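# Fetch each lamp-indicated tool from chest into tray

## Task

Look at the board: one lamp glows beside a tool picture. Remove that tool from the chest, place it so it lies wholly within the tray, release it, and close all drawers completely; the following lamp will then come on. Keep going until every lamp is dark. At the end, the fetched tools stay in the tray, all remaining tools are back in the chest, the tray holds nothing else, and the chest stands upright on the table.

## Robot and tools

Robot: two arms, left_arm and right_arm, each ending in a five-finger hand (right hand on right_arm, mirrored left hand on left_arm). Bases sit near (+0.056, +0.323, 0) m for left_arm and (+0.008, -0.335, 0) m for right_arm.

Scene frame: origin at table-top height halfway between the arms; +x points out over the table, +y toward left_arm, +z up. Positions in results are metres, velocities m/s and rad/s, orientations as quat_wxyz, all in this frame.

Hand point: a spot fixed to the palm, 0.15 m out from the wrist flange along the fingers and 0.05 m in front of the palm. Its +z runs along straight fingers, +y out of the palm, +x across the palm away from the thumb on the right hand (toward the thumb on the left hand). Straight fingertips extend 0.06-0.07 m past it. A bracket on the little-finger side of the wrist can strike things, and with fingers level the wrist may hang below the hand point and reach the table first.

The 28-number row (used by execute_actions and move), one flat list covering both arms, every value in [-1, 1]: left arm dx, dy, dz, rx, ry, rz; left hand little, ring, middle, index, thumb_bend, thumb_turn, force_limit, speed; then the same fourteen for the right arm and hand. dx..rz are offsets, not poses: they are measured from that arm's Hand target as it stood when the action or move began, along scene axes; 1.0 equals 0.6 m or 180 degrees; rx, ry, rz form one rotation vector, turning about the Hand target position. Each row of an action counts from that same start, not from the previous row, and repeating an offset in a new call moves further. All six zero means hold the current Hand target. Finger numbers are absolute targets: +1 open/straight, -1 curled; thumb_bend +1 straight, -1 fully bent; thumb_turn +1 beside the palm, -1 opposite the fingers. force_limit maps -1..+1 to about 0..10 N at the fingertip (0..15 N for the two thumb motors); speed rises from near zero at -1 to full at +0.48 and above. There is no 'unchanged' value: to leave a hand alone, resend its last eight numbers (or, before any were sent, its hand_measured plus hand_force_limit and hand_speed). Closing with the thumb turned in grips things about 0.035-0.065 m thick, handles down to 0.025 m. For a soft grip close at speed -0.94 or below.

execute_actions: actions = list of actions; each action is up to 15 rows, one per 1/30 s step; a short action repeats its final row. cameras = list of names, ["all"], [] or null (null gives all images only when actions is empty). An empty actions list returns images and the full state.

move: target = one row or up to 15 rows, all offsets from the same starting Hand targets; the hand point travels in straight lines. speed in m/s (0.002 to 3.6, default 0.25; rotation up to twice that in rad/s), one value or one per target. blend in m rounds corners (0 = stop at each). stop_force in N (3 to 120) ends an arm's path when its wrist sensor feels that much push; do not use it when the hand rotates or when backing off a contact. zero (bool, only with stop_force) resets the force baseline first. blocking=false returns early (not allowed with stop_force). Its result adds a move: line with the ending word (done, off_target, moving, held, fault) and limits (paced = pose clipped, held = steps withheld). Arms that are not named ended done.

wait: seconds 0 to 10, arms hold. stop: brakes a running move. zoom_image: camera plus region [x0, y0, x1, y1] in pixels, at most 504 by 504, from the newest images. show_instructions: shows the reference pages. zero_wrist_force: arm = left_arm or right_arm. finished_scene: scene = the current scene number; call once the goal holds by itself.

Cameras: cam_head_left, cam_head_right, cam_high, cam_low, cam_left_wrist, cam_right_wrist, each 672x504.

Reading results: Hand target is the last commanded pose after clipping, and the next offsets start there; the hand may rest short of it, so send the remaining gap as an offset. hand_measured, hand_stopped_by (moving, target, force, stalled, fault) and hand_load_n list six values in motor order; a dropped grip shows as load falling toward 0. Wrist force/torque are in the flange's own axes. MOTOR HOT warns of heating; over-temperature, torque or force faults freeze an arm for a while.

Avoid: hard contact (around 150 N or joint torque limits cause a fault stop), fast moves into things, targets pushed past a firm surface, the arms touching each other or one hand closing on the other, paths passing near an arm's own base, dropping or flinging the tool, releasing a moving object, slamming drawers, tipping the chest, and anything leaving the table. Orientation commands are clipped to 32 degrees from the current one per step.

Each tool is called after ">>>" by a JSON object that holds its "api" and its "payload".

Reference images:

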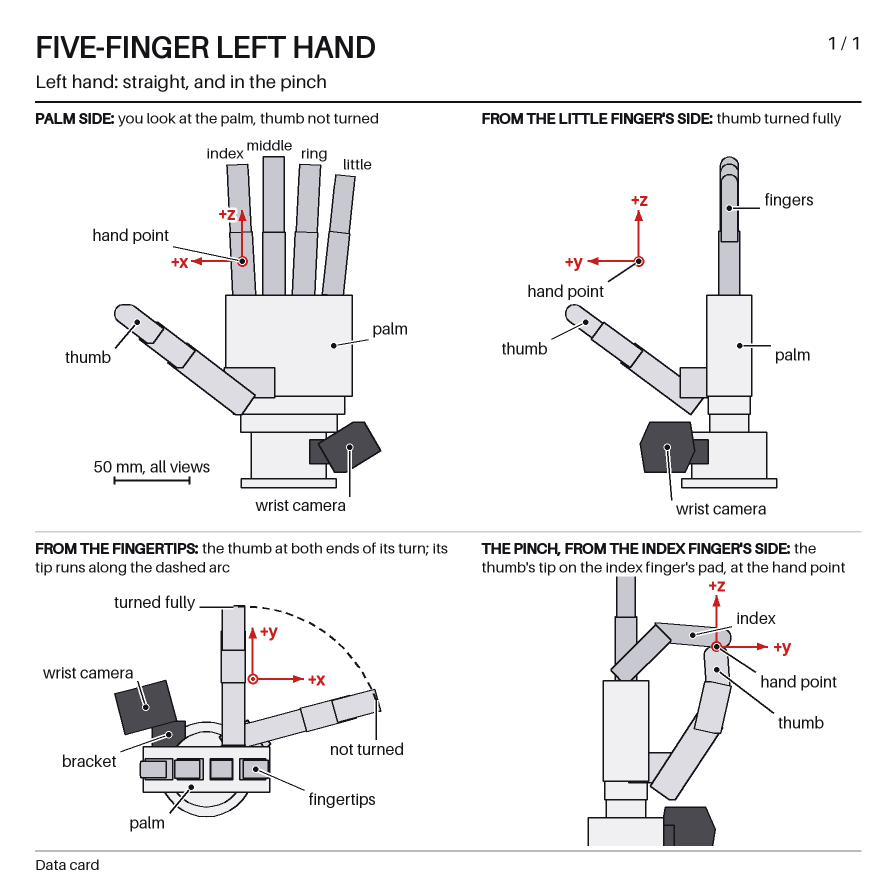

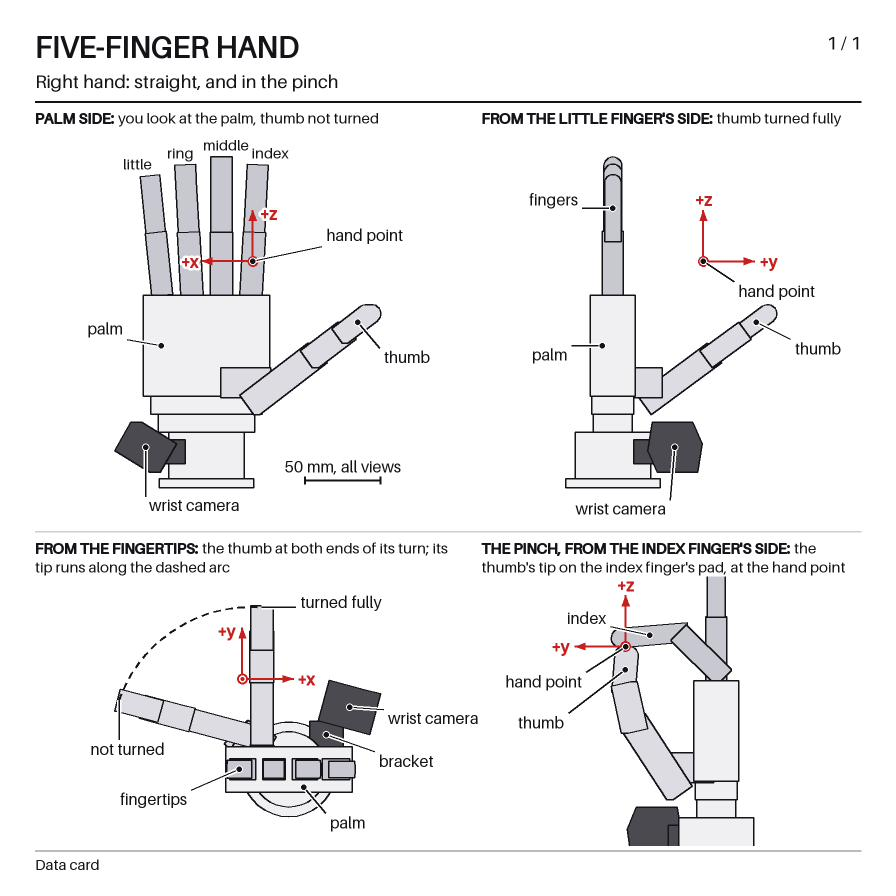

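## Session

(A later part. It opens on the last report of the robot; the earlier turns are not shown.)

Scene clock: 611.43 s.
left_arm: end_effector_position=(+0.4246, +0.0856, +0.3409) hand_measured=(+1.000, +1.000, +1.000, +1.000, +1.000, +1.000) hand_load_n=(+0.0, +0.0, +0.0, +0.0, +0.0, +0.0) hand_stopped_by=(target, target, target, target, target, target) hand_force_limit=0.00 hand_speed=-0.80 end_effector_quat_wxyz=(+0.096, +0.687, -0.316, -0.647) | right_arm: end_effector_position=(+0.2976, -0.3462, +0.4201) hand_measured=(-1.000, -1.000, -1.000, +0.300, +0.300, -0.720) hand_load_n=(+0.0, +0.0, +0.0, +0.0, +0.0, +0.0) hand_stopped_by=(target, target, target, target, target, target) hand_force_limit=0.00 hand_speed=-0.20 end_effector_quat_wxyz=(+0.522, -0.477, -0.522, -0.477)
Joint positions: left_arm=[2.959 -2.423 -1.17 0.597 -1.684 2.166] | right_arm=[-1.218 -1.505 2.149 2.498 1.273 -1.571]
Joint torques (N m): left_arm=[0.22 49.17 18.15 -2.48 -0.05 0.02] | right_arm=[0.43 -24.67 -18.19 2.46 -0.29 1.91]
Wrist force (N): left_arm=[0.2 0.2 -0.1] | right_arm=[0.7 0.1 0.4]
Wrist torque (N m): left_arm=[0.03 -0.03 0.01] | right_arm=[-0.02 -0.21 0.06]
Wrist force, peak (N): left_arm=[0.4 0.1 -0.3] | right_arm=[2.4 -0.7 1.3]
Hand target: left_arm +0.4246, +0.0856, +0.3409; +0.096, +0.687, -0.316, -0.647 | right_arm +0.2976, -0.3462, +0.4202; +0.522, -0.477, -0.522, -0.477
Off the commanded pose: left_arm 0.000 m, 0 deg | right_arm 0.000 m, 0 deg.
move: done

>>> {"api": "move", "payload": {"target": [[0,0,0,0,0,0,1,1,1,1,1,1,0,-0.8,0.2487,-0.1285,0,0,0,-0.213,-1,-1,-1,0.3,0.3,-0.72,0.0,-0.2],[0,0,0,0,0,0,1,1,1,1,1,1,0,-0.8,0.364,-0.3863,0,0,0,-0.4259,-1,-1,-1,0.3,0.3,-0.72,0.0,-0.2],[0,0,0,0,0,0,1,1,1,1,1,1,0,-0.8,0.2948,-0.6597,0,0,0,-0.6389,-1,-1,-1,0.3,0.3,-0.72,0.0,-0.2]], "speed": 0.35, "blend": 0.02}}

Scene clock: 625.37 s.
left_arm: end_effector_position=(+0.4246, +0.0856, +0.3409) hand_measured=(+1.000, +1.000, +1.000, +1.000, +1.000, +1.000) hand_load_n=(+0.0, +0.0, +0.0, +0.0, +0.0, +0.0) hand_stopped_by=(target, target, target, target, target, target) hand_force_limit=0.00 hand_speed=-0.80 end_effector_quat_wxyz=(+0.096, +0.687, -0.316, -0.647) | right_arm: end_effector_position=(+0.4745, -0.7420, +0.4202) hand_measured=(-1.000, -1.000, -1.000, +0.300, +0.300, -0.720) hand_load_n=(+0.0, +0.0, +0.0, +0.0, +0.0, +0.5) hand_stopped_by=(target, target, target, target, target, target) hand_force_limit=0.00 hand_speed=-0.20 end_effector_quat_wxyz=(+0.122, +0.697, -0.121, +0.697)
Joint positions: left_arm=[2.959 -2.423 -1.17 0.597 -1.684 2.166] | right_arm=[-1.22 -1.507 2.151 2.497 -0.731 -1.571]
Joint torques (N m): left_arm=[-0.16 50.08 17.45 -2.55 -0.26 -0.3] | right_arm=[-7.03 -26.33 -6.2 0.01 -1.2 -1.94]
Wrist force (N): left_arm=[0.0 0.0 0.0] | right_arm=[0.6 0.4 0.1]
Wrist torque (N m): left_arm=[0.00 -0.01 0.00] | right_arm=[0.05 -0.19 0.14]
Wrist force, peak (N): left_arm=[0.2 0.4 0.1] | right_arm=[0.9 0.6 1.2]
Hand target: left_arm +0.4246, +0.0856, +0.3409; +0.096, +0.687, -0.316, -0.647 | right_arm +0.4744, -0.7421, +0.4202; +0.122, +0.697, -0.121, +0.697
Off the commanded pose: left_arm 0.000 m, 0 deg | right_arm 0.000 m, 0 deg.
move: done

>>> {"api": "move", "payload": {"target": [[0,0,0,0,0,0,1,1,1,1,1,1,0,-0.8,-0.0265,0.0625,0.2647,-0.2316,-0.0941,0,-1,-1,-1,0.3,0.3,-0.72,0.0,-0.2],[0,0,0,0,0,0,1,1,1,1,1,1,0,-0.8,-0.1153,0.2812,0.4042,-0.4633,-0.1881,0,-1,-1,-1,0.3,0.3,-0.72,0.0,-0.2],[0,0,0,0,0,0,1,1,1,1,1,1,0,-0.8,-0.2152,0.527,0.3357,-0.6949,-0.2822,0,-1,-1,-1,0.3,0.3,-0.72,0.0,-0.2],[0,0,0,0,0,0,1,1,1,1,1,1,0,-0.8,-0.2653,0.6507,0.1305,-0.9008,-0.3657,0,-1,-1,-1,0.3,0.3,-0.72,0.0,-0.2]], "speed": 0.4, "blend": 0.02, "cameras": ["cam_head_right"]}}

Scene clock: 649.63 s.
left_arm: end_effector_position=(+0.4246, +0.0856, +0.3409) hand_measured=(+1.000, +1.000, +1.000, +1.000, +1.000, +1.000) hand_load_n=(+0.0, +0.0, +0.0, +0.0, +0.0, +0.0) hand_stopped_by=(target, target, target, target, target, target) hand_force_limit=0.00 hand_speed=-0.80 end_effector_quat_wxyz=(+0.096, +0.687, -0.316, -0.647) | right_arm: end_effector_position=(+0.3153, -0.3516, +0.4985) hand_measured=(-1.000, -1.000, -1.000, +0.300, +0.300, -0.720) hand_load_n=(+0.0, +0.0, +0.0, +0.0, +0.0, +0.0) hand_stopped_by=(target, target, target, target, target, target) hand_force_limit=0.00 hand_speed=-0.20 end_effector_quat_wxyz=(+0.604, -0.344, +0.594, +0.405)
Joint positions: left_arm=[2.959 -2.423 -1.17 0.597 -1.684 2.166] | right_arm=[-1.222 -1.671 1.765 -0.007 -0.733 -1.571]
Joint torques (N m): left_arm=[-1.1 49.85 17.61 -2.6 -0.35 -0.23] | right_arm=[-3.16 -17.66 -27.49 0.79 -1.72 0.39]
Wrist force (N): left_arm=[0.0 0.0 -0.2] | right_arm=[-1.9 -0.7 1.3]
Wrist torque (N m): left_arm=[0.01 0.00 0.00] | right_arm=[-0.13 0.04 -0.23]
Wrist force, peak (N): left_arm=[0.0 0.4 -0.4] | right_arm=[-2.1 -0.7 1.4]
Hand target: left_arm +0.4246, +0.0856, +0.3409; +0.096, +0.687, -0.316, -0.647 | right_arm +0.3153, -0.3516, +0.4985; +0.604, -0.344, +0.594, +0.405
Off the commanded pose: left_arm 0.000 m, 0 deg | right_arm 0.000 m, 0 deg.
move: done
Images, in order (width x height): cam_head_right 672x504.

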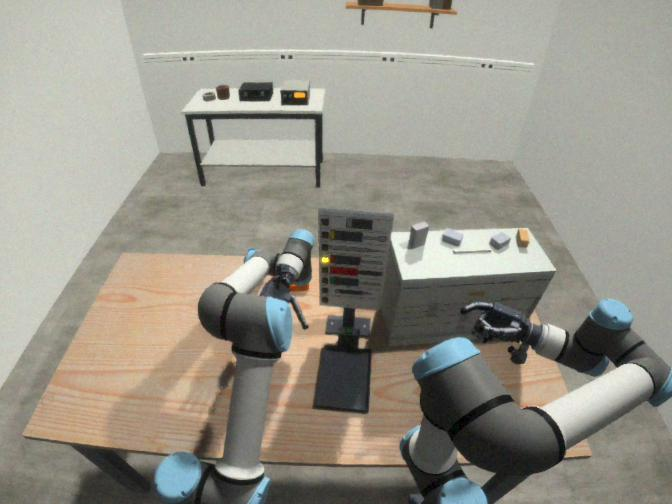

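>>> {"api": "move", "payload": {"target": [[0,0,0,0,0,0,1,1,1,1,1,1,0,-0.8,0.1,-0.08,-0.2,0.09,0.4915,0.0184,-1,-1,-1,0.3,0.3,-0.72,0.0,-0.2],[0,0,0,0,0,0,1,1,1,1,1,1,0,-0.8,0.2245,-0.164,-0.414,0.1774,0.968,0.0362,-1,-1,-1,0.3,0.3,-0.72,0.0,-0.2]], "speed": 0.3, "blend": 0.02, "cameras": ["cam_head_right","cam_right_wrist"]}}

Scene clock: 671.63 s.
left_arm: end_effector_position=(+0.4246, +0.0856, +0.3409) hand_measured=(+1.000, +1.000, +1.000, +1.000, +1.000, +1.000) hand_load_n=(+0.0, +0.0, +0.0, +0.0, +0.0, +0.0) hand_stopped_by=(target, target, target, target, target, target) hand_force_limit=0.00 hand_speed=-0.80 end_effector_quat_wxyz=(+0.096, +0.687, -0.316, -0.647) | right_arm: end_effector_position=(+0.4500, -0.4500, +0.2501) hand_measured=(-1.000, -1.000, -1.000, +0.300, +0.300, -0.720) hand_load_n=(+0.0, +0.0, +0.0, +0.0, +0.0, +0.5) hand_stopped_by=(target, target, target, target, target, target) hand_force_limit=0.00 hand_speed=-0.20 end_effector_quat_wxyz=(+0.522, -0.476, -0.523, -0.477)
Joint positions: left_arm=[2.959 -2.423 -1.17 0.597 -1.684 2.166] | right_arm=[-1.02 -1.14 1.582 -0.443 -1.076 1.569]
Joint torques (N m): left_arm=[-0.8 49.63 18.13 -2.68 -0.24 -0.21] | right_arm=[-6.83 -35.09 -5.2 -1.02 -0.81 1.75]
Wrist force (N): left_arm=[0.0 0.2 0.1] | right_arm=[0.5 0.1 0.2]
Wrist torque (N m): left_arm=[0.02 0.00 -0.01] | right_arm=[-0.03 -0.18 0.11]
Wrist force, peak (N): left_arm=[0.4 -0.1 -0.2] | right_arm=[-2.7 -0.6 1.5]
Hand target: left_arm +0.4246, +0.0856, +0.3409; +0.096, +0.687, -0.316, -0.647 | right_arm +0.4500, -0.4500, +0.2501; +0.522, -0.476, -0.523, -0.477
Off the commanded pose: left_arm 0.000 m, 0 deg | right_arm 0.000 m, 0 deg.
move: done
camera_calibration:
cam_right_wrist: T_world_to_cam=[[0.951015, 0.147682, 0.271588, -0.423855], [0.308975, -0.483054, -0.819264, -0.149737], [0.0102009, 0.863046, -0.505022, 0.620764], [0, 0, 0, 1]] pos_world=[0.443025, -0.545484, 0.305939]
Images, in order (width x height): cam_head_right 672x504, cam_right_wrist 672x504.

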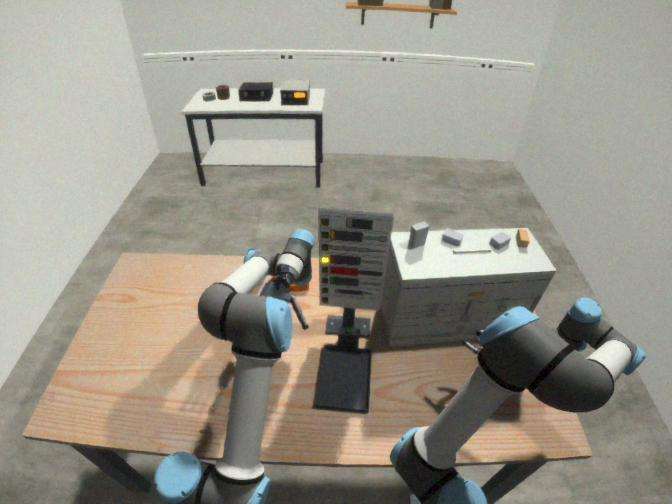

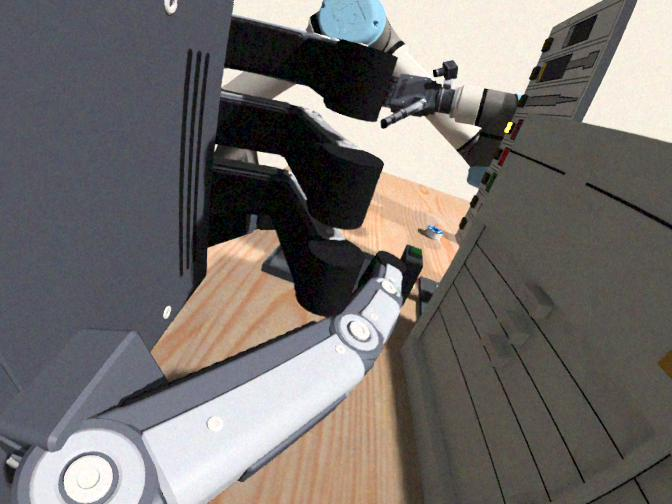

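>>> {"api": "move", "payload": {"target": [[0,0,0,0,0,0,1,1,1,1,1,1,0,-0.8,0.1,-0.08,-0.225,0,0,0,-1,-1,-1,0.3,0.3,-0.72,0.0,-0.2],[0,0,0,0,0,0,1,1,1,1,1,1,0,-0.8,0.192,-0.077,-0.225,0,0,0,-1,-1,-1,0.3,0.3,-0.72,0.0,-0.2]], "speed": 0.2, "stop_force": 12, "cameras": ["cam_right_wrist","cam_head_right"]}}

>>> {"api": "zoom_image", "payload": {"camera": "cam_right_wrist", "region": [320, 150, 570, 350]}}

Scene clock: 686.60 s.
left_arm: end_effector_position=(+0.4246, +0.0856, +0.3409) hand_measured=(+1.000, +1.000, +1.000, +1.000, +1.000, +1.000) hand_load_n=(+0.0, +0.0, +0.0, +0.0, +0.0, +0.0) hand_stopped_by=(target, target, target, target, target, target) hand_force_limit=0.00 hand_speed=-0.80 end_effector_quat_wxyz=(+0.096, +0.687, -0.316, -0.647) | right_arm: end_effector_position=(+0.5652, -0.4962, +0.1151) hand_measured=(-1.000, -1.000, -1.000, +0.300, +0.300, -0.720) hand_load_n=(+0.0, +0.0, +0.0, +0.0, +0.0, +0.0) hand_stopped_by=(target, target, target, target, target, target) hand_force_limit=0.00 hand_speed=-0.20 end_effector_quat_wxyz=(+0.522, -0.476, -0.523, -0.477)
Joint positions: left_arm=[2.959 -2.423 -1.17 0.597 -1.684 2.166] | right_arm=[-0.91 -0.733 1.271 -0.539 -0.967 1.57]
Joint torques (N m): left_arm=[-0.06 49.68 17.57 -2.84 -0.14 -0.33] | right_arm=[5.31 -40.06 -26.26 3.03 0.54 -2.05]
Wrist force (N): left_arm=[0.2 0.1 0.0] | right_arm=[0.9 0.8 -0.1]
Wrist torque (N m): left_arm=[0.01 -0.04 0.01] | right_arm=[0.14 -0.22 0.15]
Wrist force, peak (N): left_arm=[0.1 0.4 -0.5] | right_arm=[1.0 2.6 0.2]
Hand target: left_arm +0.4246, +0.0856, +0.3409; +0.096, +0.687, -0.316, -0.647 | right_arm +0.5652, -0.4962, +0.1151; +0.522, -0.476, -0.523, -0.477
Off the commanded pose: left_arm 0.000 m, 0 deg | right_arm 0.000 m, 0 deg.
move: done
camera_calibration:
cam_right_wrist: T_world_to_cam=[[0.951083, 0.147661, 0.271361, -0.489894], [0.30877, -0.483058, -0.819339, -0.318253], [0.0100985, 0.863048, -0.505022, 0.591378], [0, 0, 0, 1]] pos_world=[0.558225, -0.591784, 0.17084]
Images, in order (width x height): cam_head_right 672x504, cam_right_wrist 672x504.

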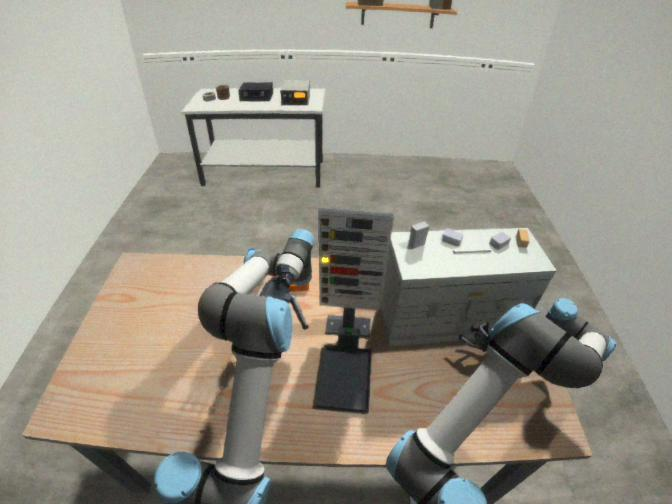

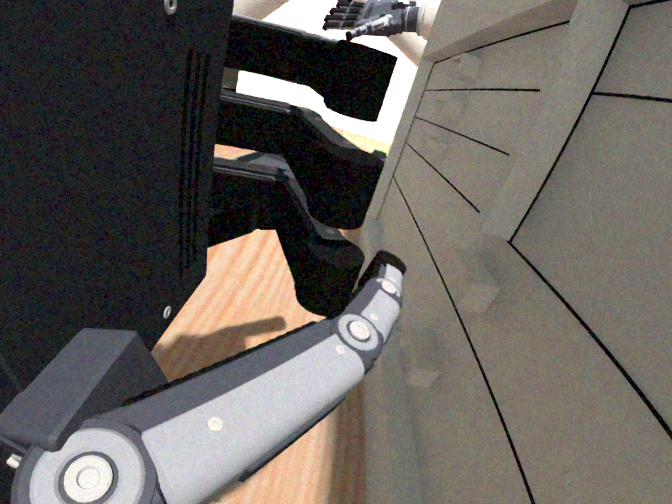

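Scaled by 2.016 from the camera's 672x504 image, which has a finer 960x720 frame.

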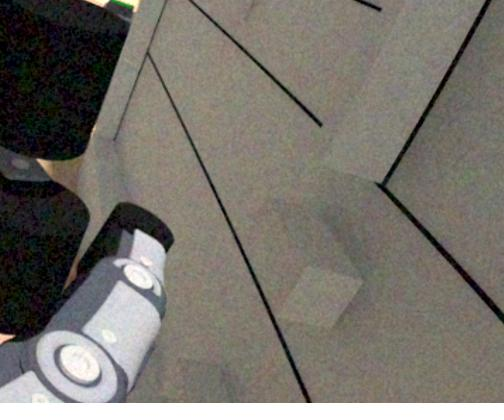

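>>> {"api": "move", "payload": {"target": [0,0,0,0,0,0,1,1,1,1,1,1,0,-0.8,0,0,0,0,0,0,-1,-1,-1,0.9,0.3,-0.72,0.0,0.2], "cameras": ["cam_right_wrist"]}}

>>> {"api": "move", "payload": {"target": [0,0,0,0,0,0,1,1,1,1,1,1,0,-0.8,0,0,0,0,0,0,-1,-1,-1,0.1,0.3,-0.72,0.0,0.2], "cameras": ["cam_right_wrist"]}}

Scene clock: 715.53 s.
left_arm: end_effector_position=(+0.4246, +0.0856, +0.3409) hand_measured=(+1.000, +1.000, +1.000, +1.000, +1.000, +1.000) hand_load_n=(+0.0, +0.0, +0.0, +0.0, +0.0, +0.0) hand_stopped_by=(target, target, target, target, target, target) hand_force_limit=0.00 hand_speed=-0.80 end_effector_quat_wxyz=(+0.096, +0.687, -0.316, -0.647) | right_arm: end_effector_position=(+0.5652, -0.4962, +0.1151) hand_measured=(-1.000, -1.000, -1.000, +0.900, +0.300, -0.720) hand_load_n=(+0.0, +0.0, +0.0, +0.0, +0.0, +0.0) hand_stopped_by=(target, target, target, target, target, target) hand_force_limit=0.00 hand_speed=0.20 end_effector_quat_wxyz=(+0.522, -0.476, -0.523, -0.477)
Joint positions: left_arm=[2.959 -2.423 -1.17 0.597 -1.684 2.166] | right_arm=[-0.91 -0.733 1.271 -0.539 -0.967 1.57]
Joint torques (N m): left_arm=[0.13 50.71 18.38 -2.86 -0.12 -0.39] | right_arm=[4.42 -42.14 -23.96 3.74 0.58 -1.78]
Wrist force (N): left_arm=[0.0 0.1 -0.1] | right_arm=[1.0 0.7 0.1]
Wrist torque (N m): left_arm=[0.02 -0.01 0.00] | right_arm=[0.11 -0.23 0.15]
Wrist force, peak (N): left_arm=[-0.2 0.2 -0.4] | right_arm=[1.1 0.9 0.1]
Hand target: left_arm +0.4246, +0.0856, +0.3409; +0.096, +0.687, -0.316, -0.647 | right_arm +0.5652, -0.4962, +0.1151; +0.522, -0.476, -0.523, -0.477
Off the commanded pose: left_arm 0.000 m, 0 deg | right_arm 0.000 m, 0 deg.
move: done
camera_calibration:
cam_right_wrist: T_world_to_cam=[[0.951083, 0.147626, 0.271383, -0.489919], [0.308772, -0.482946, -0.819404, -0.318176], [0.0100979, 0.863117, -0.504904, 0.591399], [0, 0, 0, 1]] pos_world=[0.558225, -0.591784, 0.17084]
Images, in order (width x height): cam_right_wrist 672x504.

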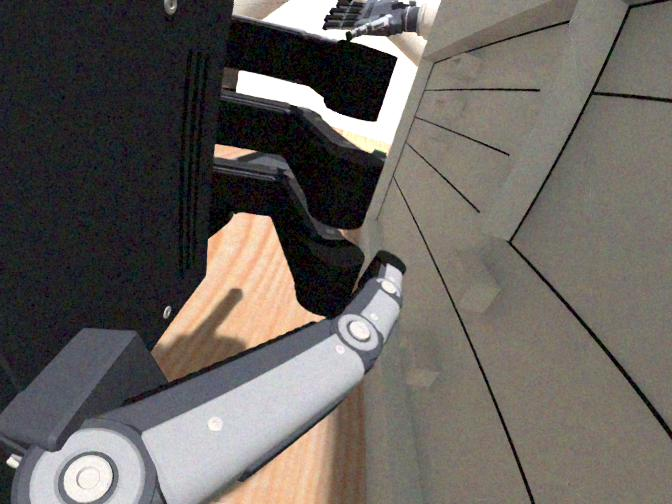

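Scene clock: 716.07 s.
left_arm: end_effector_position=(+0.4246, +0.0856, +0.3409) hand_measured=(+1.000, +1.000, +1.000, +1.000, +1.000, +1.000) hand_load_n=(+0.0, +0.0, +0.0, +0.0, +0.0, +0.0) hand_stopped_by=(target, target, target, target, target, target) hand_force_limit=0.00 hand_speed=-0.80 end_effector_quat_wxyz=(+0.096, +0.687, -0.316, -0.647) | right_arm: end_effector_position=(+0.5652, -0.4962, +0.1151) hand_measured=(-1.000, -1.000, -1.000, +0.100, +0.300, -0.720) hand_load_n=(+0.0, +0.0, +0.0, +0.0, +0.0, +0.0) hand_stopped_by=(target, target, target, target, target, target) hand_force_limit=0.00 hand_speed=0.20 end_effector_quat_wxyz=(+0.522, -0.476, -0.523, -0.477)
Joint positions: left_arm=[2.959 -2.423 -1.17 0.597 -1.684 2.166] | right_arm=[-0.91 -0.733 1.271 -0.539 -0.967 1.57]
Joint torques (N m): left_arm=[-1.66 50.3 18.7 -2.73 -0.19 -0.33] | right_arm=[4.98 -41.05 -22.16 3.1 0.85 -1.59]
Wrist force (N): left_arm=[0.1 0.1 -0.2] | right_arm=[0.8 0.7 0.3]
Wrist torque (N m): left_arm=[0.04 -0.03 0.01] | right_arm=[0.10 -0.21 0.14]
Wrist force, peak (N): left_arm=[0.3 0.1 -0.2] | right_arm=[1.1 0.8 -0.1]
Hand target: left_arm +0.4246, +0.0856, +0.3409; +0.096, +0.687, -0.316, -0.647 | right_arm +0.5652, -0.4962, +0.1151; +0.522, -0.476, -0.523, -0.477
Off the commanded pose: left_arm 0.000 m, 0 deg | right_arm 0.000 m, 0 deg.
move: done
camera_calibration:
cam_right_wrist: T_world_to_cam=[[0.951083, 0.147626, 0.271383, -0.489919], [0.308772, -0.482946, -0.819404, -0.318176], [0.0100979, 0.863117, -0.504904, 0.591399], [0, 0, 0, 1]] pos_world=[0.558225, -0.591784, 0.17084]
Images, in order (width x height): cam_right_wrist 672x504.

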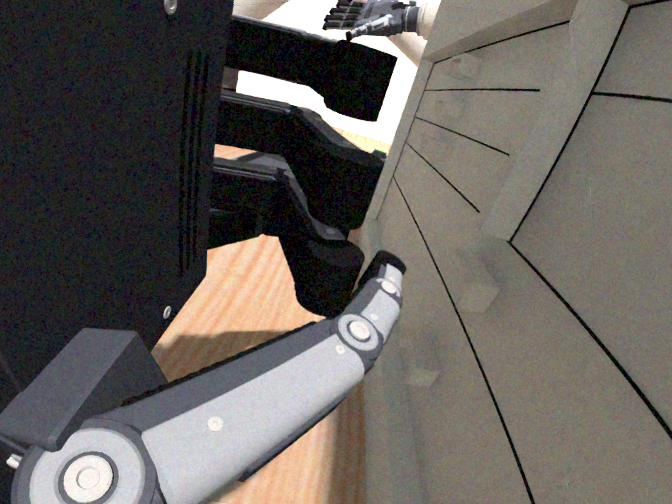

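>>> {"api": "move", "payload": {"target": [0,0,0,0,0,0,1,1,1,1,1,1,0,-0.8,0,-0.012,0.005,0,0,0,-1,-1,-1,0.35,0.0,-0.72,0.0,-0.2]}}

>>> {"api": "move", "payload": {"target": [0,0,0,0,0,0,1,1,1,1,1,1,0,-0.8,0.116,0.0105,0,0,0,0,-1,-1,-1,0.35,0.0,-0.72,0.0,-0.2], "speed": 0.03, "stop_force": 6, "cameras": ["cam_right_wrist"]}}

>>> {"api": "zoom_image", "payload": {"camera": "cam_right_wrist", "region": [320, 150, 570, 350]}}

Scene clock: 763.33 s.
left_arm: end_effector_position=(+0.4246, +0.0856, +0.3409) hand_measured=(+1.000, +1.000, +1.000, +1.000, +1.000, +1.000) hand_load_n=(+0.0, +0.0, +0.0, +0.0, +0.0, +0.0) hand_stopped_by=(target, target, target, target, target, target) hand_force_limit=0.00 hand_speed=-0.80 end_effector_quat_wxyz=(+0.096, +0.687, -0.316, -0.647) | right_arm: end_effector_position=(+0.5652, -0.5035, +0.1181) hand_measured=(-1.000, -1.000, -1.000, +0.350, +0.000, -0.720) hand_load_n=(+0.0, +0.0, -0.5, +0.0, +1.0, +2.5) hand_stopped_by=(target, target, target, target, target, target) hand_force_limit=0.00 hand_speed=-0.20 end_effector_quat_wxyz=(+0.522, -0.476, -0.523, -0.477)
Joint positions: left_arm=[2.959 -2.423 -1.17 0.597 -1.684 2.166] | right_arm=[-0.918 -0.726 1.25 -0.524 -0.974 1.57]
Joint torques (N m): left_arm=[-1.06 50.99 19.23 -2.97 -0.18 -0.41] | right_arm=[1.24 -47.53 -7.12 1.42 -0.4 -1.38]
Wrist force (N): left_arm=[0.0 0.0 -0.2] | right_arm=[1.0 0.8 0.1]
Wrist torque (N m): left_arm=[0.01 -0.01 0.00] | right_arm=[0.12 -0.24 0.14]
Wrist force, peak (N): left_arm=[0.4 0.3 -0.1] | right_arm=[1.2 0.9 0.2]
Hand target: left_arm +0.4246, +0.0856, +0.3409; +0.096, +0.687, -0.316, -0.647 | right_arm +0.5652, -0.5034, +0.1181; +0.522, -0.476, -0.523, -0.477
Off the commanded pose: left_arm 0.000 m, 0 deg | right_arm 0.000 m, 0 deg.
move: done

Scene clock: 765.97 s.
left_arm: end_effector_position=(+0.4246, +0.0856, +0.3409) hand_measured=(+1.000, +1.000, +1.000, +1.000, +1.000, +1.000) hand_load_n=(+0.0, +0.0, +0.0, +0.0, +0.0, +0.0) hand_stopped_by=(target, target, target, target, target, target) hand_force_limit=0.00 hand_speed=-0.80 end_effector_quat_wxyz=(+0.096, +0.687, -0.316, -0.647) | right_arm: end_effector_position=(+0.6141, -0.4990, +0.1181) hand_measured=(-1.000, -1.000, -1.000, +0.350, +0.000, -0.720) hand_load_n=(+0.0, +0.0, +0.0, +0.0, -1.5, +2.0) hand_stopped_by=(target, target, target, target, target, target) hand_force_limit=0.00 hand_speed=-0.20 end_effector_quat_wxyz=(+0.522, -0.476, -0.523, -0.477)
Joint positions: left_arm=[2.959 -2.423 -1.17 0.597 -1.684 2.166] | right_arm=[-0.859 -0.644 1.089 -0.446 -0.915 1.57]
Joint torques (N m): left_arm=[-0.26 50.74 19.19 -2.84 -0.04 -0.46] | right_arm=[8.88 -44.3 -25.14 3.76 -0.73 1.45]
Wrist force (N): left_arm=[0.2 0.1 0.1] | right_arm=[1.8 -2.1 -8.9]
Wrist torque (N m): left_arm=[0.01 -0.02 0.01] | right_arm=[0.11 -0.22 0.14]
Wrist force, peak (N): left_arm=[0.4 -0.1 -0.4] | right_arm=[2.1 -8.6 -11.4]
Hand target: left_arm +0.4246, +0.0856, +0.3409; +0.096, +0.687, -0.316, -0.647 | right_arm +0.6141, -0.4990, +0.1181; +0.522, -0.476, -0.523, -0.477 (not the last commanded pose)
Off the commanded pose: left_arm 0.000 m, 0 deg | right_arm 0.021 m, 0 deg.
move: contact (right_arm)
camera_calibration:
cam_right_wrist: T_world_to_cam=[[0.951087, 0.147655, 0.27135, -0.536822], [0.308757, -0.48306, -0.819343, -0.332191], [0.0100983, 0.863048, -0.505021, 0.59473], [0, 0, 0, 1]] pos_world=[0.607125, -0.594484, 0.17384]
Images, in order (width x height): cam_right_wrist 672x504.

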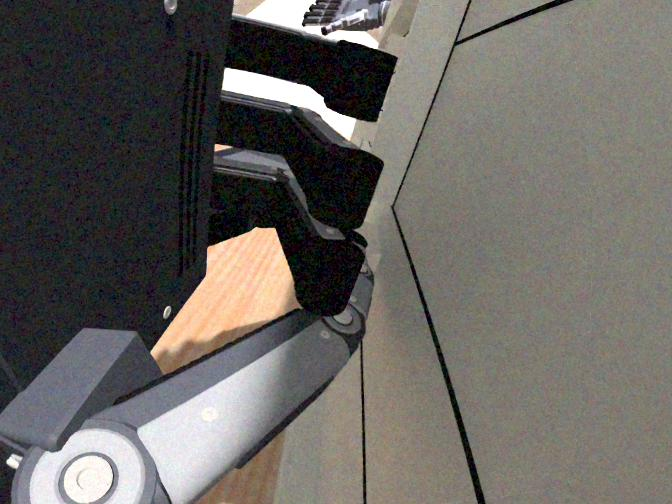

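Scaled by 2.016 from the camera's 672x504 image, which has a finer 960x720 frame.

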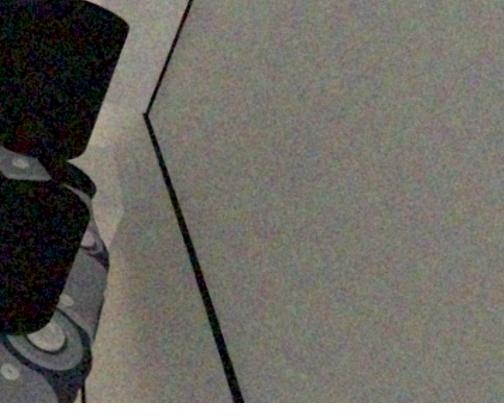

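>>> {"api": "move", "payload": {"target": [0,0,0,0,0,0,1,1,1,1,1,1,0,-0.8,0.0005,-0.006,0,0,0,0,-1,-1,-1,0.35,0.0,-0.72,0.0,-0.2]}}

>>> {"api": "move", "payload": {"target": [0,0,0,0,0,0,1,1,1,1,1,1,0,-0.8,0.033,0.003,0,0,0,0,-1,-1,-1,0.35,0.0,-0.72,0.0,-0.2], "speed": 0.02, "stop_force": 6, "cameras": ["cam_right_wrist"]}}

>>> {"api": "zoom_image", "payload": {"camera": "cam_right_wrist", "region": [320, 150, 570, 350]}}

Scene clock: 774.80 s.
left_arm: end_effector_position=(+0.4246, +0.0856, +0.3409) hand_measured=(+1.000, +1.000, +1.000, +1.000, +1.000, +1.000) hand_load_n=(+0.0, +0.0, +0.0, +0.0, +0.0, +0.0) hand_stopped_by=(target, target, target, target, target, target) hand_force_limit=0.00 hand_speed=-0.80 end_effector_quat_wxyz=(+0.096, +0.687, -0.316, -0.647) | right_arm: end_effector_position=(+0.6144, -0.5026, +0.1181) hand_measured=(-1.000, -1.000, -1.000, +0.350, +0.000, -0.720) hand_load_n=(+0.0, +0.0, +0.5, +0.0, -0.5, +2.5) hand_stopped_by=(target, target, target, target, target, target) hand_force_limit=0.00 hand_speed=-0.20 end_effector_quat_wxyz=(+0.522, -0.476, -0.523, -0.477)
Joint positions: left_arm=[2.959 -2.423 -1.17 0.597 -1.684 2.166] | right_arm=[-0.862 -0.638 1.077 -0.44 -0.918 1.57]
Joint torques (N m): left_arm=[-1.03 51.19 18.92 -2.96 -0.17 -0.42] | right_arm=[-3.81 -51.61 -15.01 3.23 -1.27 -0.49]
Wrist force (N): left_arm=[0.2 0.3 -0.2] | right_arm=[1.0 0.9 0.0]
Wrist torque (N m): left_arm=[0.06 -0.04 0.01] | right_arm=[0.13 -0.26 0.16]
Wrist force, peak (N): left_arm=[-0.1 0.1 -0.4] | right_arm=[1.9 -2.1 -9.2]
Hand target: left_arm +0.4246, +0.0856, +0.3409; +0.096, +0.687, -0.316, -0.647 | right_arm +0.6144, -0.5026, +0.1181; +0.522, -0.476, -0.523, -0.477
Off the commanded pose: left_arm 0.000 m, 0 deg | right_arm 0.000 m, 0 deg.
move: done

Scene clock: 775.90 s.
left_arm: end_effector_position=(+0.4246, +0.0856, +0.3409) hand_measured=(+1.000, +1.000, +1.000, +1.000, +1.000, +1.000) hand_load_n=(+0.0, +0.0, +0.0, +0.0, +0.0, +0.0) hand_stopped_by=(target, target, target, target, target, target) hand_force_limit=0.00 hand_speed=-0.80 end_effector_quat_wxyz=(+0.096, +0.687, -0.316, -0.647) | right_arm: end_effector_position=(+0.6202, -0.5021, +0.1181) hand_measured=(-1.000, -1.000, -1.000, +0.350, +0.000, -0.720) hand_load_n=(+0.0, +0.0, -0.5, +0.0, -3.0, +2.5) hand_stopped_by=(target, target, target, target, target, target) hand_force_limit=0.00 hand_speed=-0.20 end_effector_quat_wxyz=(+0.522, -0.476, -0.523, -0.477)
Joint positions: left_arm=[2.959 -2.423 -1.17 0.597 -1.684 2.166] | right_arm=[-0.855 -0.627 1.056 -0.43 -0.912 1.57]
Joint torques (N m): left_arm=[-0.96 51.38 18.6 -2.99 -0.41 -0.37] | right_arm=[-4.05 -56.43 -19.7 -0.85 -0.68 -0.15]
Wrist force (N): left_arm=[0.0 0.1 -0.2] | right_arm=[0.8 -5.8 -1.2]
Wrist torque (N m): left_arm=[0.04 -0.01 0.00] | right_arm=[-0.09 -0.19 0.07]
Wrist force, peak (N): left_arm=[0.1 0.0 -0.4] | right_arm=[1.8 -26.1 -2.9]
Hand target: left_arm +0.4246, +0.0856, +0.3409; +0.096, +0.687, -0.316, -0.647 | right_arm +0.6202, -0.5021, +0.1181; +0.522, -0.476, -0.523, -0.477 (not the last commanded pose)
Off the commanded pose: left_arm 0.000 m, 0 deg | right_arm 0.014 m, 0 deg.
move: contact (right_arm)
camera_calibration:
cam_right_wrist: T_world_to_cam=[[0.951113, 0.147616, 0.271283, -0.542193], [0.308679, -0.483071, -0.819365, -0.335527], [0.0100974, 0.863048, -0.505021, 0.597344], [0, 0, 0, 1]] pos_world=[0.613225, -0.597584, 0.17384]
Images, in order (width x height): cam_right_wrist 672x504.

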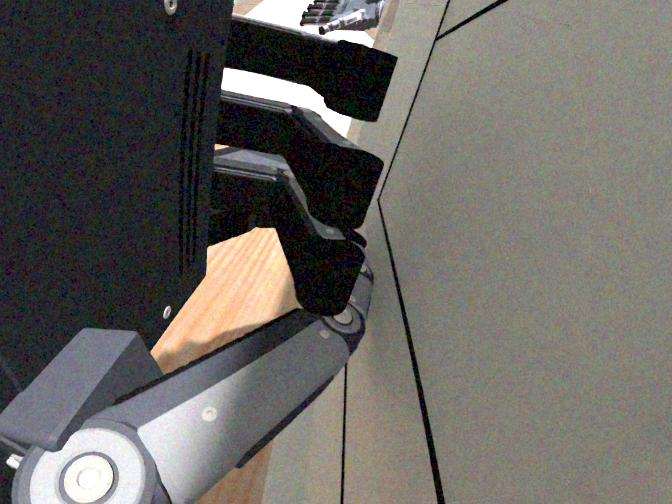

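Scaled by 2.016 from the camera's 672x504 image, which has a finer 960x720 frame.

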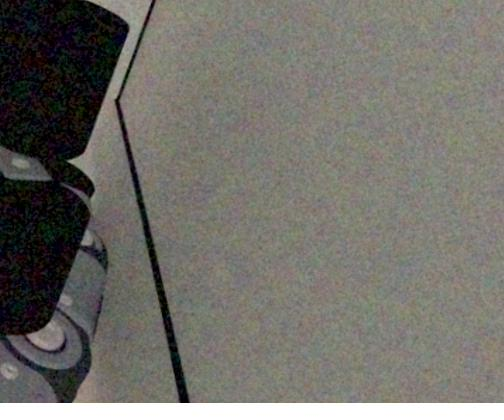

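>>> {"api": "move", "payload": {"target": [[0,0,0,0,0,0,1,1,1,1,1,1,0,-0.8,-0.002,0.0045,0,0,0,0,-1,-1,-1,0.35,0.0,-0.72,0.0,-0.2],[0,0,0,0,0,0,1,1,1,1,1,1,0,-0.8,-0.002,0.0045,0,0,0,0,-1,-1,-1,-0.3,0.0,-0.72,0.0,-0.7]], "speed": 0.05, "cameras": ["cam_right_wrist"]}}

Scene clock: 784.47 s.
left_arm: end_effector_position=(+0.4246, +0.0856, +0.3409) hand_measured=(+1.000, +1.000, +1.000, +1.000, +1.000, +1.000) hand_load_n=(+0.0, +0.0, +0.0, +0.0, +0.0, +0.0) hand_stopped_by=(target, target, target, target, target, target) hand_force_limit=0.00 hand_speed=-0.80 end_effector_quat_wxyz=(+0.096, +0.687, -0.316, -0.647) | right_arm: end_effector_position=(+0.6190, -0.4994, +0.1181) hand_measured=(-1.000, -1.000, -1.000, +0.188, +0.000, -0.720) hand_load_n=(+0.0, +0.0, +0.0, +5.0, +1.0, +2.0) hand_stopped_by=(target, target, target, force, target, target) hand_force_limit=0.00 hand_speed=-0.70 end_effector_quat_wxyz=(+0.522, -0.476, -0.523, -0.477)
Joint positions: left_arm=[2.959 -2.423 -1.17 0.597 -1.684 2.166] | right_arm=[-0.854 -0.633 1.069 -0.436 -0.91 1.57]
Joint torques (N m): left_arm=[-0.19 50.21 19.56 -3.1 -0.19 -0.34] | right_arm=[12.35 -43.72 -25.99 4.68 -1.22 -0.34]
Wrist force (N): left_arm=[0.5 0.0 -0.2] | right_arm=[1.7 -3.3 -6.8]
Wrist torque (N m): left_arm=[0.02 -0.07 0.03] | right_arm=[0.17 -0.20 0.16]
Wrist force, peak (N): left_arm=[0.5 0.0 -0.2] | right_arm=[1.6 0.1 -9.3]
Hand target: left_arm +0.4246, +0.0856, +0.3409; +0.096, +0.687, -0.316, -0.647 | right_arm +0.6190, -0.4994, +0.1181; +0.522, -0.476, -0.523, -0.477
Off the commanded pose: left_arm 0.000 m, 0 deg | right_arm 0.000 m, 0 deg.
move: done
camera_calibration:
cam_right_wrist: T_world_to_cam=[[0.951087, 0.147655, 0.27135, -0.541423], [0.308757, -0.48306, -0.819343, -0.333897], [0.0100983, 0.863048, -0.505021, 0.595025], [0, 0, 0, 1]] pos_world=[0.612025, -0.594884, 0.17384]
Images, in order (width x height): cam_right_wrist 672x504.

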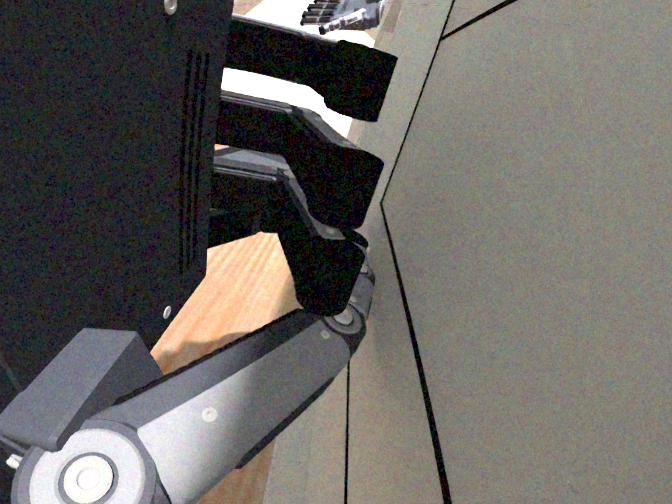

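>>> {"api": "move", "payload": {"target": [[0,0,0,0,0,0,1,1,1,1,1,1,0,-0.8,0,0,0,0,0,0,-1,-1,-1,-0.4,0.0,-0.72,0.6,-0.6],[0,0,0,0,0,0,1,1,1,1,1,1,0,-0.8,-0.083,-0.0075,0,0,0,0,-1,-1,-1,-0.4,0.0,-0.72,0.6,-0.6]], "speed": 0.05, "cameras": ["cam_right_wrist","cam_head_left"]}}

Scene clock: 792.67 s.
left_arm: end_effector_position=(+0.4246, +0.0856, +0.3409) hand_measured=(+1.000, +1.000, +1.000, +1.000, +1.000, +1.000) hand_load_n=(+0.0, +0.0, +0.0, +0.0, +0.0, +0.0) hand_stopped_by=(target, target, target, target, target, target) hand_force_limit=0.00 hand_speed=-0.80 end_effector_quat_wxyz=(+0.096, +0.687, -0.316, -0.647) | right_arm: end_effector_position=(+0.5692, -0.5039, +0.1181) hand_measured=(-1.000, -1.000, -1.000, +0.172, +0.002, -0.720) hand_load_n=(+0.0, +0.0, +0.0, +0.0, +1.0, +2.5) hand_stopped_by=(target, target, target, force, target, target) hand_force_limit=0.60 hand_speed=-0.60 end_effector_quat_wxyz=(+0.522, -0.476, -0.523, -0.477)
Joint positions: left_arm=[2.959 -2.423 -1.17 0.597 -1.684 2.166] | right_arm=[-0.913 -0.719 1.236 -0.518 -0.97 1.57]
Joint torques (N m): left_arm=[-0.57 49.87 19.45 -3 -0.27 -0.64] | right_arm=[6.63 -42.69 -25.49 4.27 1.6 -0.43]
Wrist force (N): left_arm=[0.2 0.1 -0.3] | right_arm=[0.7 0.6 0.2]
Wrist torque (N m): left_arm=[0.02 -0.04 0.01] | right_arm=[0.07 -0.20 0.12]
Wrist force, peak (N): left_arm=[0.2 0.0 -0.4] | right_arm=[1.8 -3.7 -6.9]
Hand target: left_arm +0.4246, +0.0856, +0.3409; +0.096, +0.687, -0.316, -0.647 | right_arm +0.5692, -0.5039, +0.1181; +0.522, -0.476, -0.523, -0.477
Off the commanded pose: left_arm 0.000 m, 0 deg | right_arm 0.000 m, 0 deg.
move: done
camera_calibration:
cam_right_wrist: T_world_to_cam=[[0.951046, 0.147696, 0.271473, -0.493258], [0.308881, -0.483251, -0.819183, -0.320925], [0.0101996, 0.862934, -0.505214, 0.599407], [0, 0, 0, 1]] pos_world=[0.562125, -0.599484, 0.173839]
Images, in order (width x height): cam_head_left 672x504, cam_right_wrist 672x504.

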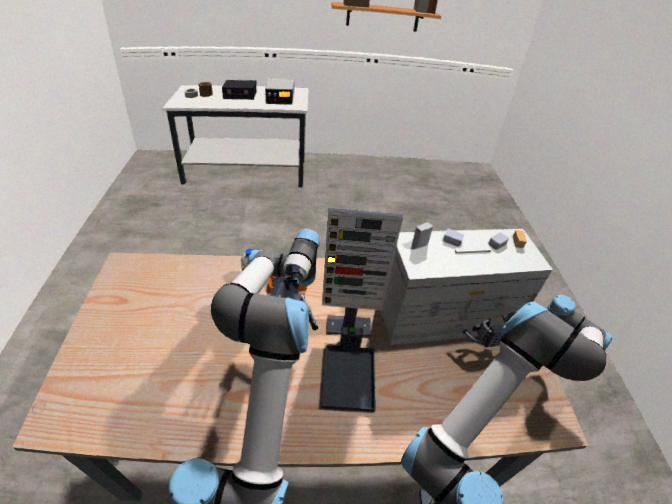

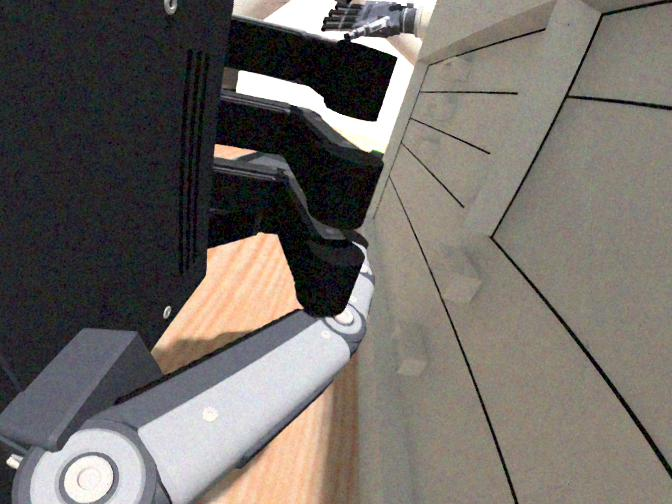

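>>> {"api": "zoom_image", "payload": {"camera": "cam_right_wrist", "region": [370, 210, 510, 400]}}

>>> {"api": "zoom_image", "payload": {"camera": "cam_right_wrist", "region": [400, 40, 520, 170]}}

Scaled by 2.653 from the camera's 672x504 image, which has a finer 960x720 frame.

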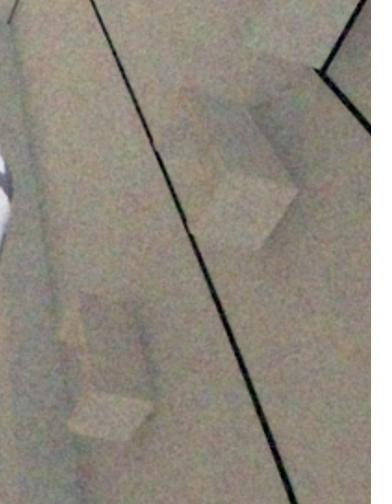

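Scaled by 3.877 from the camera's 672x504 image, which has a finer 960x720 frame.

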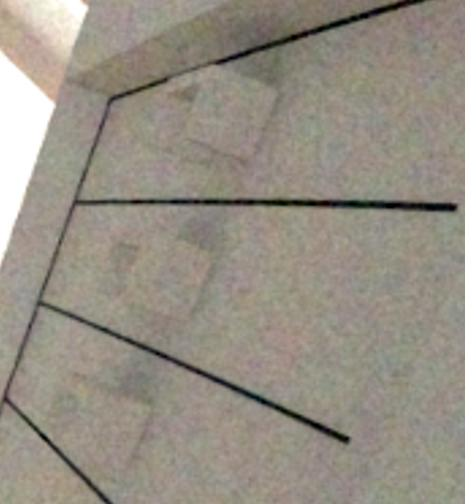

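>>> {"api": "move", "payload": {"target": [0,0,0,0,0,0,1,1,1,1,1,1,0,-0.8,0.01,0.0025,0,0,0,-0.139,-1,-1,-1,0.4,0.0,-0.72,0.0,-0.2]}}

>>> {"api": "move", "payload": {"target": [0,0,0,0,0,0,1,1,1,1,1,1,0,-0.8,0.11,0.0098,0,0,0,0,-1,-1,-1,0.4,0.0,-0.72,0.0,-0.2], "speed": 0.03, "stop_force": 5, "cameras": ["cam_right_wrist"]}}

>>> {"api": "zoom_image", "payload": {"camera": "cam_right_wrist", "region": [320, 150, 570, 350]}}

Scene clock: 870.47 s.
left_arm: end_effector_position=(+0.4246, +0.0856, +0.3409) hand_measured=(+1.000, +1.000, +1.000, +1.000, +1.000, +1.000) hand_load_n=(+0.0, +0.0, +0.0, +0.0, +0.0, +0.0) hand_stopped_by=(target, target, target, target, target, target) hand_force_limit=0.00 hand_speed=-0.80 end_effector_quat_wxyz=(+0.096, +0.687, -0.316, -0.647) | right_arm: end_effector_position=(+0.5752, -0.5024, +0.1181) hand_measured=(-1.000, -1.000, -1.000, +0.400, +0.002, -0.720) hand_load_n=(+0.0, +0.0, +0.0, +0.0, +1.0, +2.5) hand_stopped_by=(target, target, target, target, target, target) hand_force_limit=0.00 hand_speed=-0.20 end_effector_quat_wxyz=(-0.406, +0.578, +0.407, +0.579)
Joint positions: left_arm=[2.959 -2.423 -1.17 0.597 -1.684 2.166] | right_arm=[-1.001 -0.922 1.622 -0.7 -0.621 1.57]
Joint torques (N m): left_arm=[-0.15 51.11 19.73 -3.14 -0.37 -0.5] | right_arm=[7.32 -40.06 -12.7 3.96 0.4 1.79]
Wrist force (N): left_arm=[0.0 0.1 -0.2] | right_arm=[0.8 0.4 0.1]
Wrist torque (N m): left_arm=[0.04 -0.01 0.00] | right_arm=[0.04 -0.20 0.02]
Wrist force, peak (N): left_arm=[0.2 0.3 -0.3] | right_arm=[1.0 1.0 0.2]
Hand target: left_arm +0.4246, +0.0856, +0.3409; +0.096, +0.687, -0.316, -0.647 | right_arm +0.5752, -0.5024, +0.1181; -0.406, +0.578, +0.407, +0.579
Off the commanded pose: left_arm 0.000 m, 0 deg | right_arm 0.000 m, 0 deg.
move: done

Scene clock: 872.57 s.
left_arm: end_effector_position=(+0.4246, +0.0856, +0.3409) hand_measured=(+1.000, +1.000, +1.000, +1.000, +1.000, +1.000) hand_load_n=(+0.0, +0.0, +0.0, +0.0, +0.0, +0.0) hand_stopped_by=(target, target, target, target, target, target) hand_force_limit=0.00 hand_speed=-0.80 end_effector_quat_wxyz=(+0.096, +0.687, -0.316, -0.647) | right_arm: end_effector_position=(+0.6138, -0.4989, +0.1181) hand_measured=(-1.000, -1.000, -1.000, +0.400, +0.000, -0.720) hand_load_n=(+0.0, +0.0, +0.0, +0.0, -1.5, +2.5) hand_stopped_by=(target, target, target, target, target, target) hand_force_limit=0.00 hand_speed=-0.20 end_effector_quat_wxyz=(-0.406, +0.578, +0.407, +0.579)
Joint positions: left_arm=[2.959 -2.423 -1.17 0.597 -1.684 2.166] | right_arm=[-0.943 -0.871 1.527 -0.656 -0.563 1.57]
Joint torques (N m): left_arm=[-0.13 52.59 19.53 -3.09 -0.24 -0.65] | right_arm=[3.06 -41.19 -24.75 -0.94 0.55 0.7]
Wrist force (N): left_arm=[0.0 0.2 -0.1] | right_arm=[1.0 -2.5 -3.5]
Wrist torque (N m): left_arm=[0.04 -0.01 -0.01] | right_arm=[-0.04 -0.23 -0.01]
Wrist force, peak (N): left_arm=[0.2 0.3 -0.4] | right_arm=[0.7 -8.8 -11.3]
Hand target: left_arm +0.4246, +0.0856, +0.3409; +0.096, +0.687, -0.316, -0.647 | right_arm +0.6138, -0.4989, +0.1181; -0.406, +0.578, +0.407, +0.579 (not the last commanded pose)
Off the commanded pose: left_arm 0.000 m, 0 deg | right_arm 0.028 m, 0 deg.
move: contact (right_arm)
camera_calibration:
cam_right_wrist: T_world_to_cam=[[0.924314, -0.268465, 0.271237, -0.727642], [0.0753986, -0.568256, -0.81939, -0.231305], [0.37411, 0.777825, -0.505005, 0.328722], [0, 0, 0, 1]] pos_world=[0.567032, -0.582475, 0.17384]
Images, in order (width x height): cam_right_wrist 672x504.

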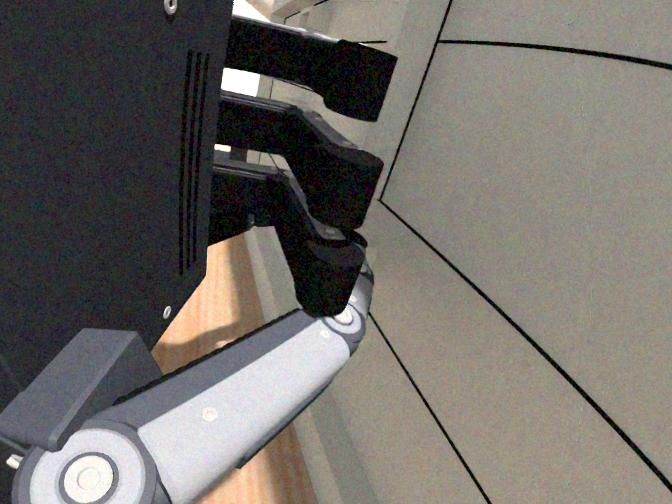

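Scaled by 2.016 from the camera's 672x504 image, which has a finer 960x720 frame.

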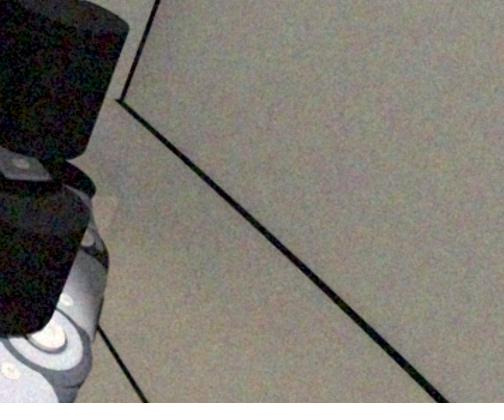

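>>> {"api": "move", "payload": {"target": [0,0,0,0,0,0,1,1,1,1,1,1,0,-0.8,-0.003,-0.0065,0,0,0,0,-1,-1,-1,0.4,0.0,-0.72,0.0,-0.2]}}

>>> {"api": "move", "payload": {"target": [0,0,0,0,0,0,1,1,1,1,1,1,0,-0.8,0.033,0.003,0,0,0,0,-1,-1,-1,0.4,0.0,-0.72,0.0,-0.2], "speed": 0.03, "stop_force": 5, "cameras": ["cam_right_wrist"]}}

>>> {"api": "zoom_image", "payload": {"camera": "cam_right_wrist", "region": [320, 150, 570, 350]}}

Scene clock: 882.60 s.
left_arm: end_effector_position=(+0.4246, +0.0856, +0.3409) hand_measured=(+1.000, +1.000, +1.000, +1.000, +1.000, +1.000) hand_load_n=(+0.0, +0.0, +0.0, +0.0, +0.0, +0.5) hand_stopped_by=(target, target, target, target, target, target) hand_force_limit=0.00 hand_speed=-0.80 end_effector_quat_wxyz=(+0.096, +0.687, -0.316, -0.647) | right_arm: end_effector_position=(+0.6120, -0.5029, +0.1181) hand_measured=(-1.000, -1.000, -1.000, +0.400, +0.000, -0.720) hand_load_n=(+0.0, +0.0, +0.5, +0.0, +0.0, +2.5) hand_stopped_by=(target, target, target, target, target, target) hand_force_limit=0.00 hand_speed=-0.20 end_effector_quat_wxyz=(-0.406, +0.578, +0.407, +0.579)
Joint positions: left_arm=[2.959 -2.423 -1.17 0.597 -1.684 2.166] | right_arm=[-0.949 -0.869 1.523 -0.654 -0.569 1.57]
Joint torques (N m): left_arm=[-1.52 51.19 19.85 -3.13 -0.16 -0.44] | right_arm=[-0.02 -38.64 -21.1 3.65 -0.36 -2.15]
Wrist force (N): left_arm=[0.1 0.3 -0.3] | right_arm=[0.9 0.2 0.1]
Wrist torque (N m): left_arm=[0.06 -0.03 0.00] | right_arm=[0.01 -0.24 0.01]
Wrist force, peak (N): left_arm=[0.3 0.1 -0.3] | right_arm=[1.0 -2.5 -3.7]
Hand target: left_arm +0.4246, +0.0856, +0.3409; +0.096, +0.687, -0.316, -0.647 | right_arm +0.6120, -0.5028, +0.1181; -0.406, +0.578, +0.407, +0.579
Off the commanded pose: left_arm 0.000 m, 0 deg | right_arm 0.000 m, 0 deg.
move: done

Scene clock: 883.70 s.
left_arm: end_effector_position=(+0.4246, +0.0856, +0.3409) hand_measured=(+1.000, +1.000, +1.000, +1.000, +1.000, +1.000) hand_load_n=(+0.0, +0.0, +0.0, +0.0, +0.0, +0.0) hand_stopped_by=(target, target, target, target, target, target) hand_force_limit=0.00 hand_speed=-0.80 end_effector_quat_wxyz=(+0.096, +0.687, -0.316, -0.647) | right_arm: end_effector_position=(+0.6199, -0.5021, +0.1181) hand_measured=(-1.000, -1.000, -1.000, +0.400, +0.000, -0.720) hand_load_n=(+0.0, +0.0, +0.5, +0.5, -0.5, +2.5) hand_stopped_by=(target, target, target, target, target, target) hand_force_limit=0.00 hand_speed=-0.20 end_effector_quat_wxyz=(-0.406, +0.578, +0.407, +0.579)
Joint positions: left_arm=[2.959 -2.423 -1.17 0.597 -1.684 2.166] | right_arm=[-0.938 -0.858 1.502 -0.645 -0.558 1.57]
Joint torques (N m): left_arm=[-0.37 51.57 18.88 -3.31 -0.21 -0.58] | right_arm=[1.95 -43.44 -21.7 -0.13 -0.89 -0.39]
Wrist force (N): left_arm=[0.0 0.2 -0.2] | right_arm=[0.2 -4.6 -3.9]
Wrist torque (N m): left_arm=[0.04 -0.01 -0.01] | right_arm=[0.21 -0.16 -0.05]
Wrist force, peak (N): left_arm=[0.3 0.0 -0.3] | right_arm=[2.2 -23.0 -22.3]
Hand target: left_arm +0.4246, +0.0856, +0.3409; +0.096, +0.687, -0.316, -0.647 | right_arm +0.6199, -0.5021, +0.1181; -0.406, +0.578, +0.407, +0.579 (not the last commanded pose)
Off the commanded pose: left_arm 0.000 m, 0 deg | right_arm 0.012 m, 0 deg.
move: contact (right_arm)
camera_calibration:
cam_right_wrist: T_world_to_cam=[[0.924273, -0.268486, 0.271357, -0.734241], [0.0754267, -0.568394, -0.819292, -0.233706], [0.374206, 0.777717, -0.5051, 0.328788], [0, 0, 0, 1]] pos_world=[0.573232, -0.585675, 0.173839]
Images, in order (width x height): cam_right_wrist 672x504.

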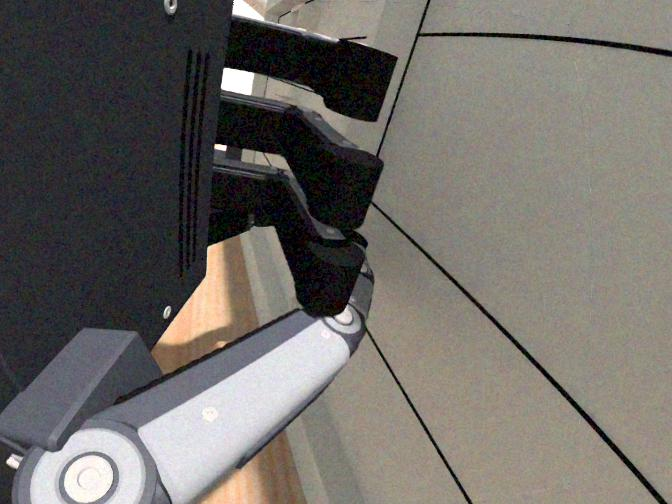

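Scaled by 2.016 from the camera's 672x504 image, which has a finer 960x720 frame.

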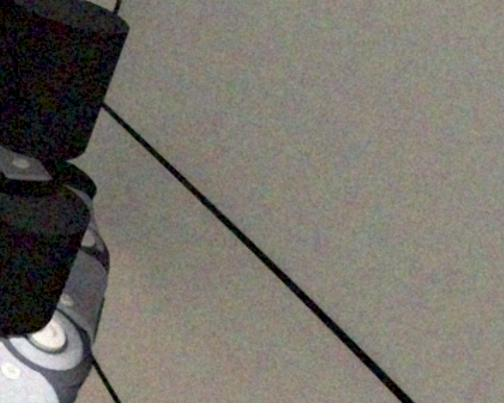

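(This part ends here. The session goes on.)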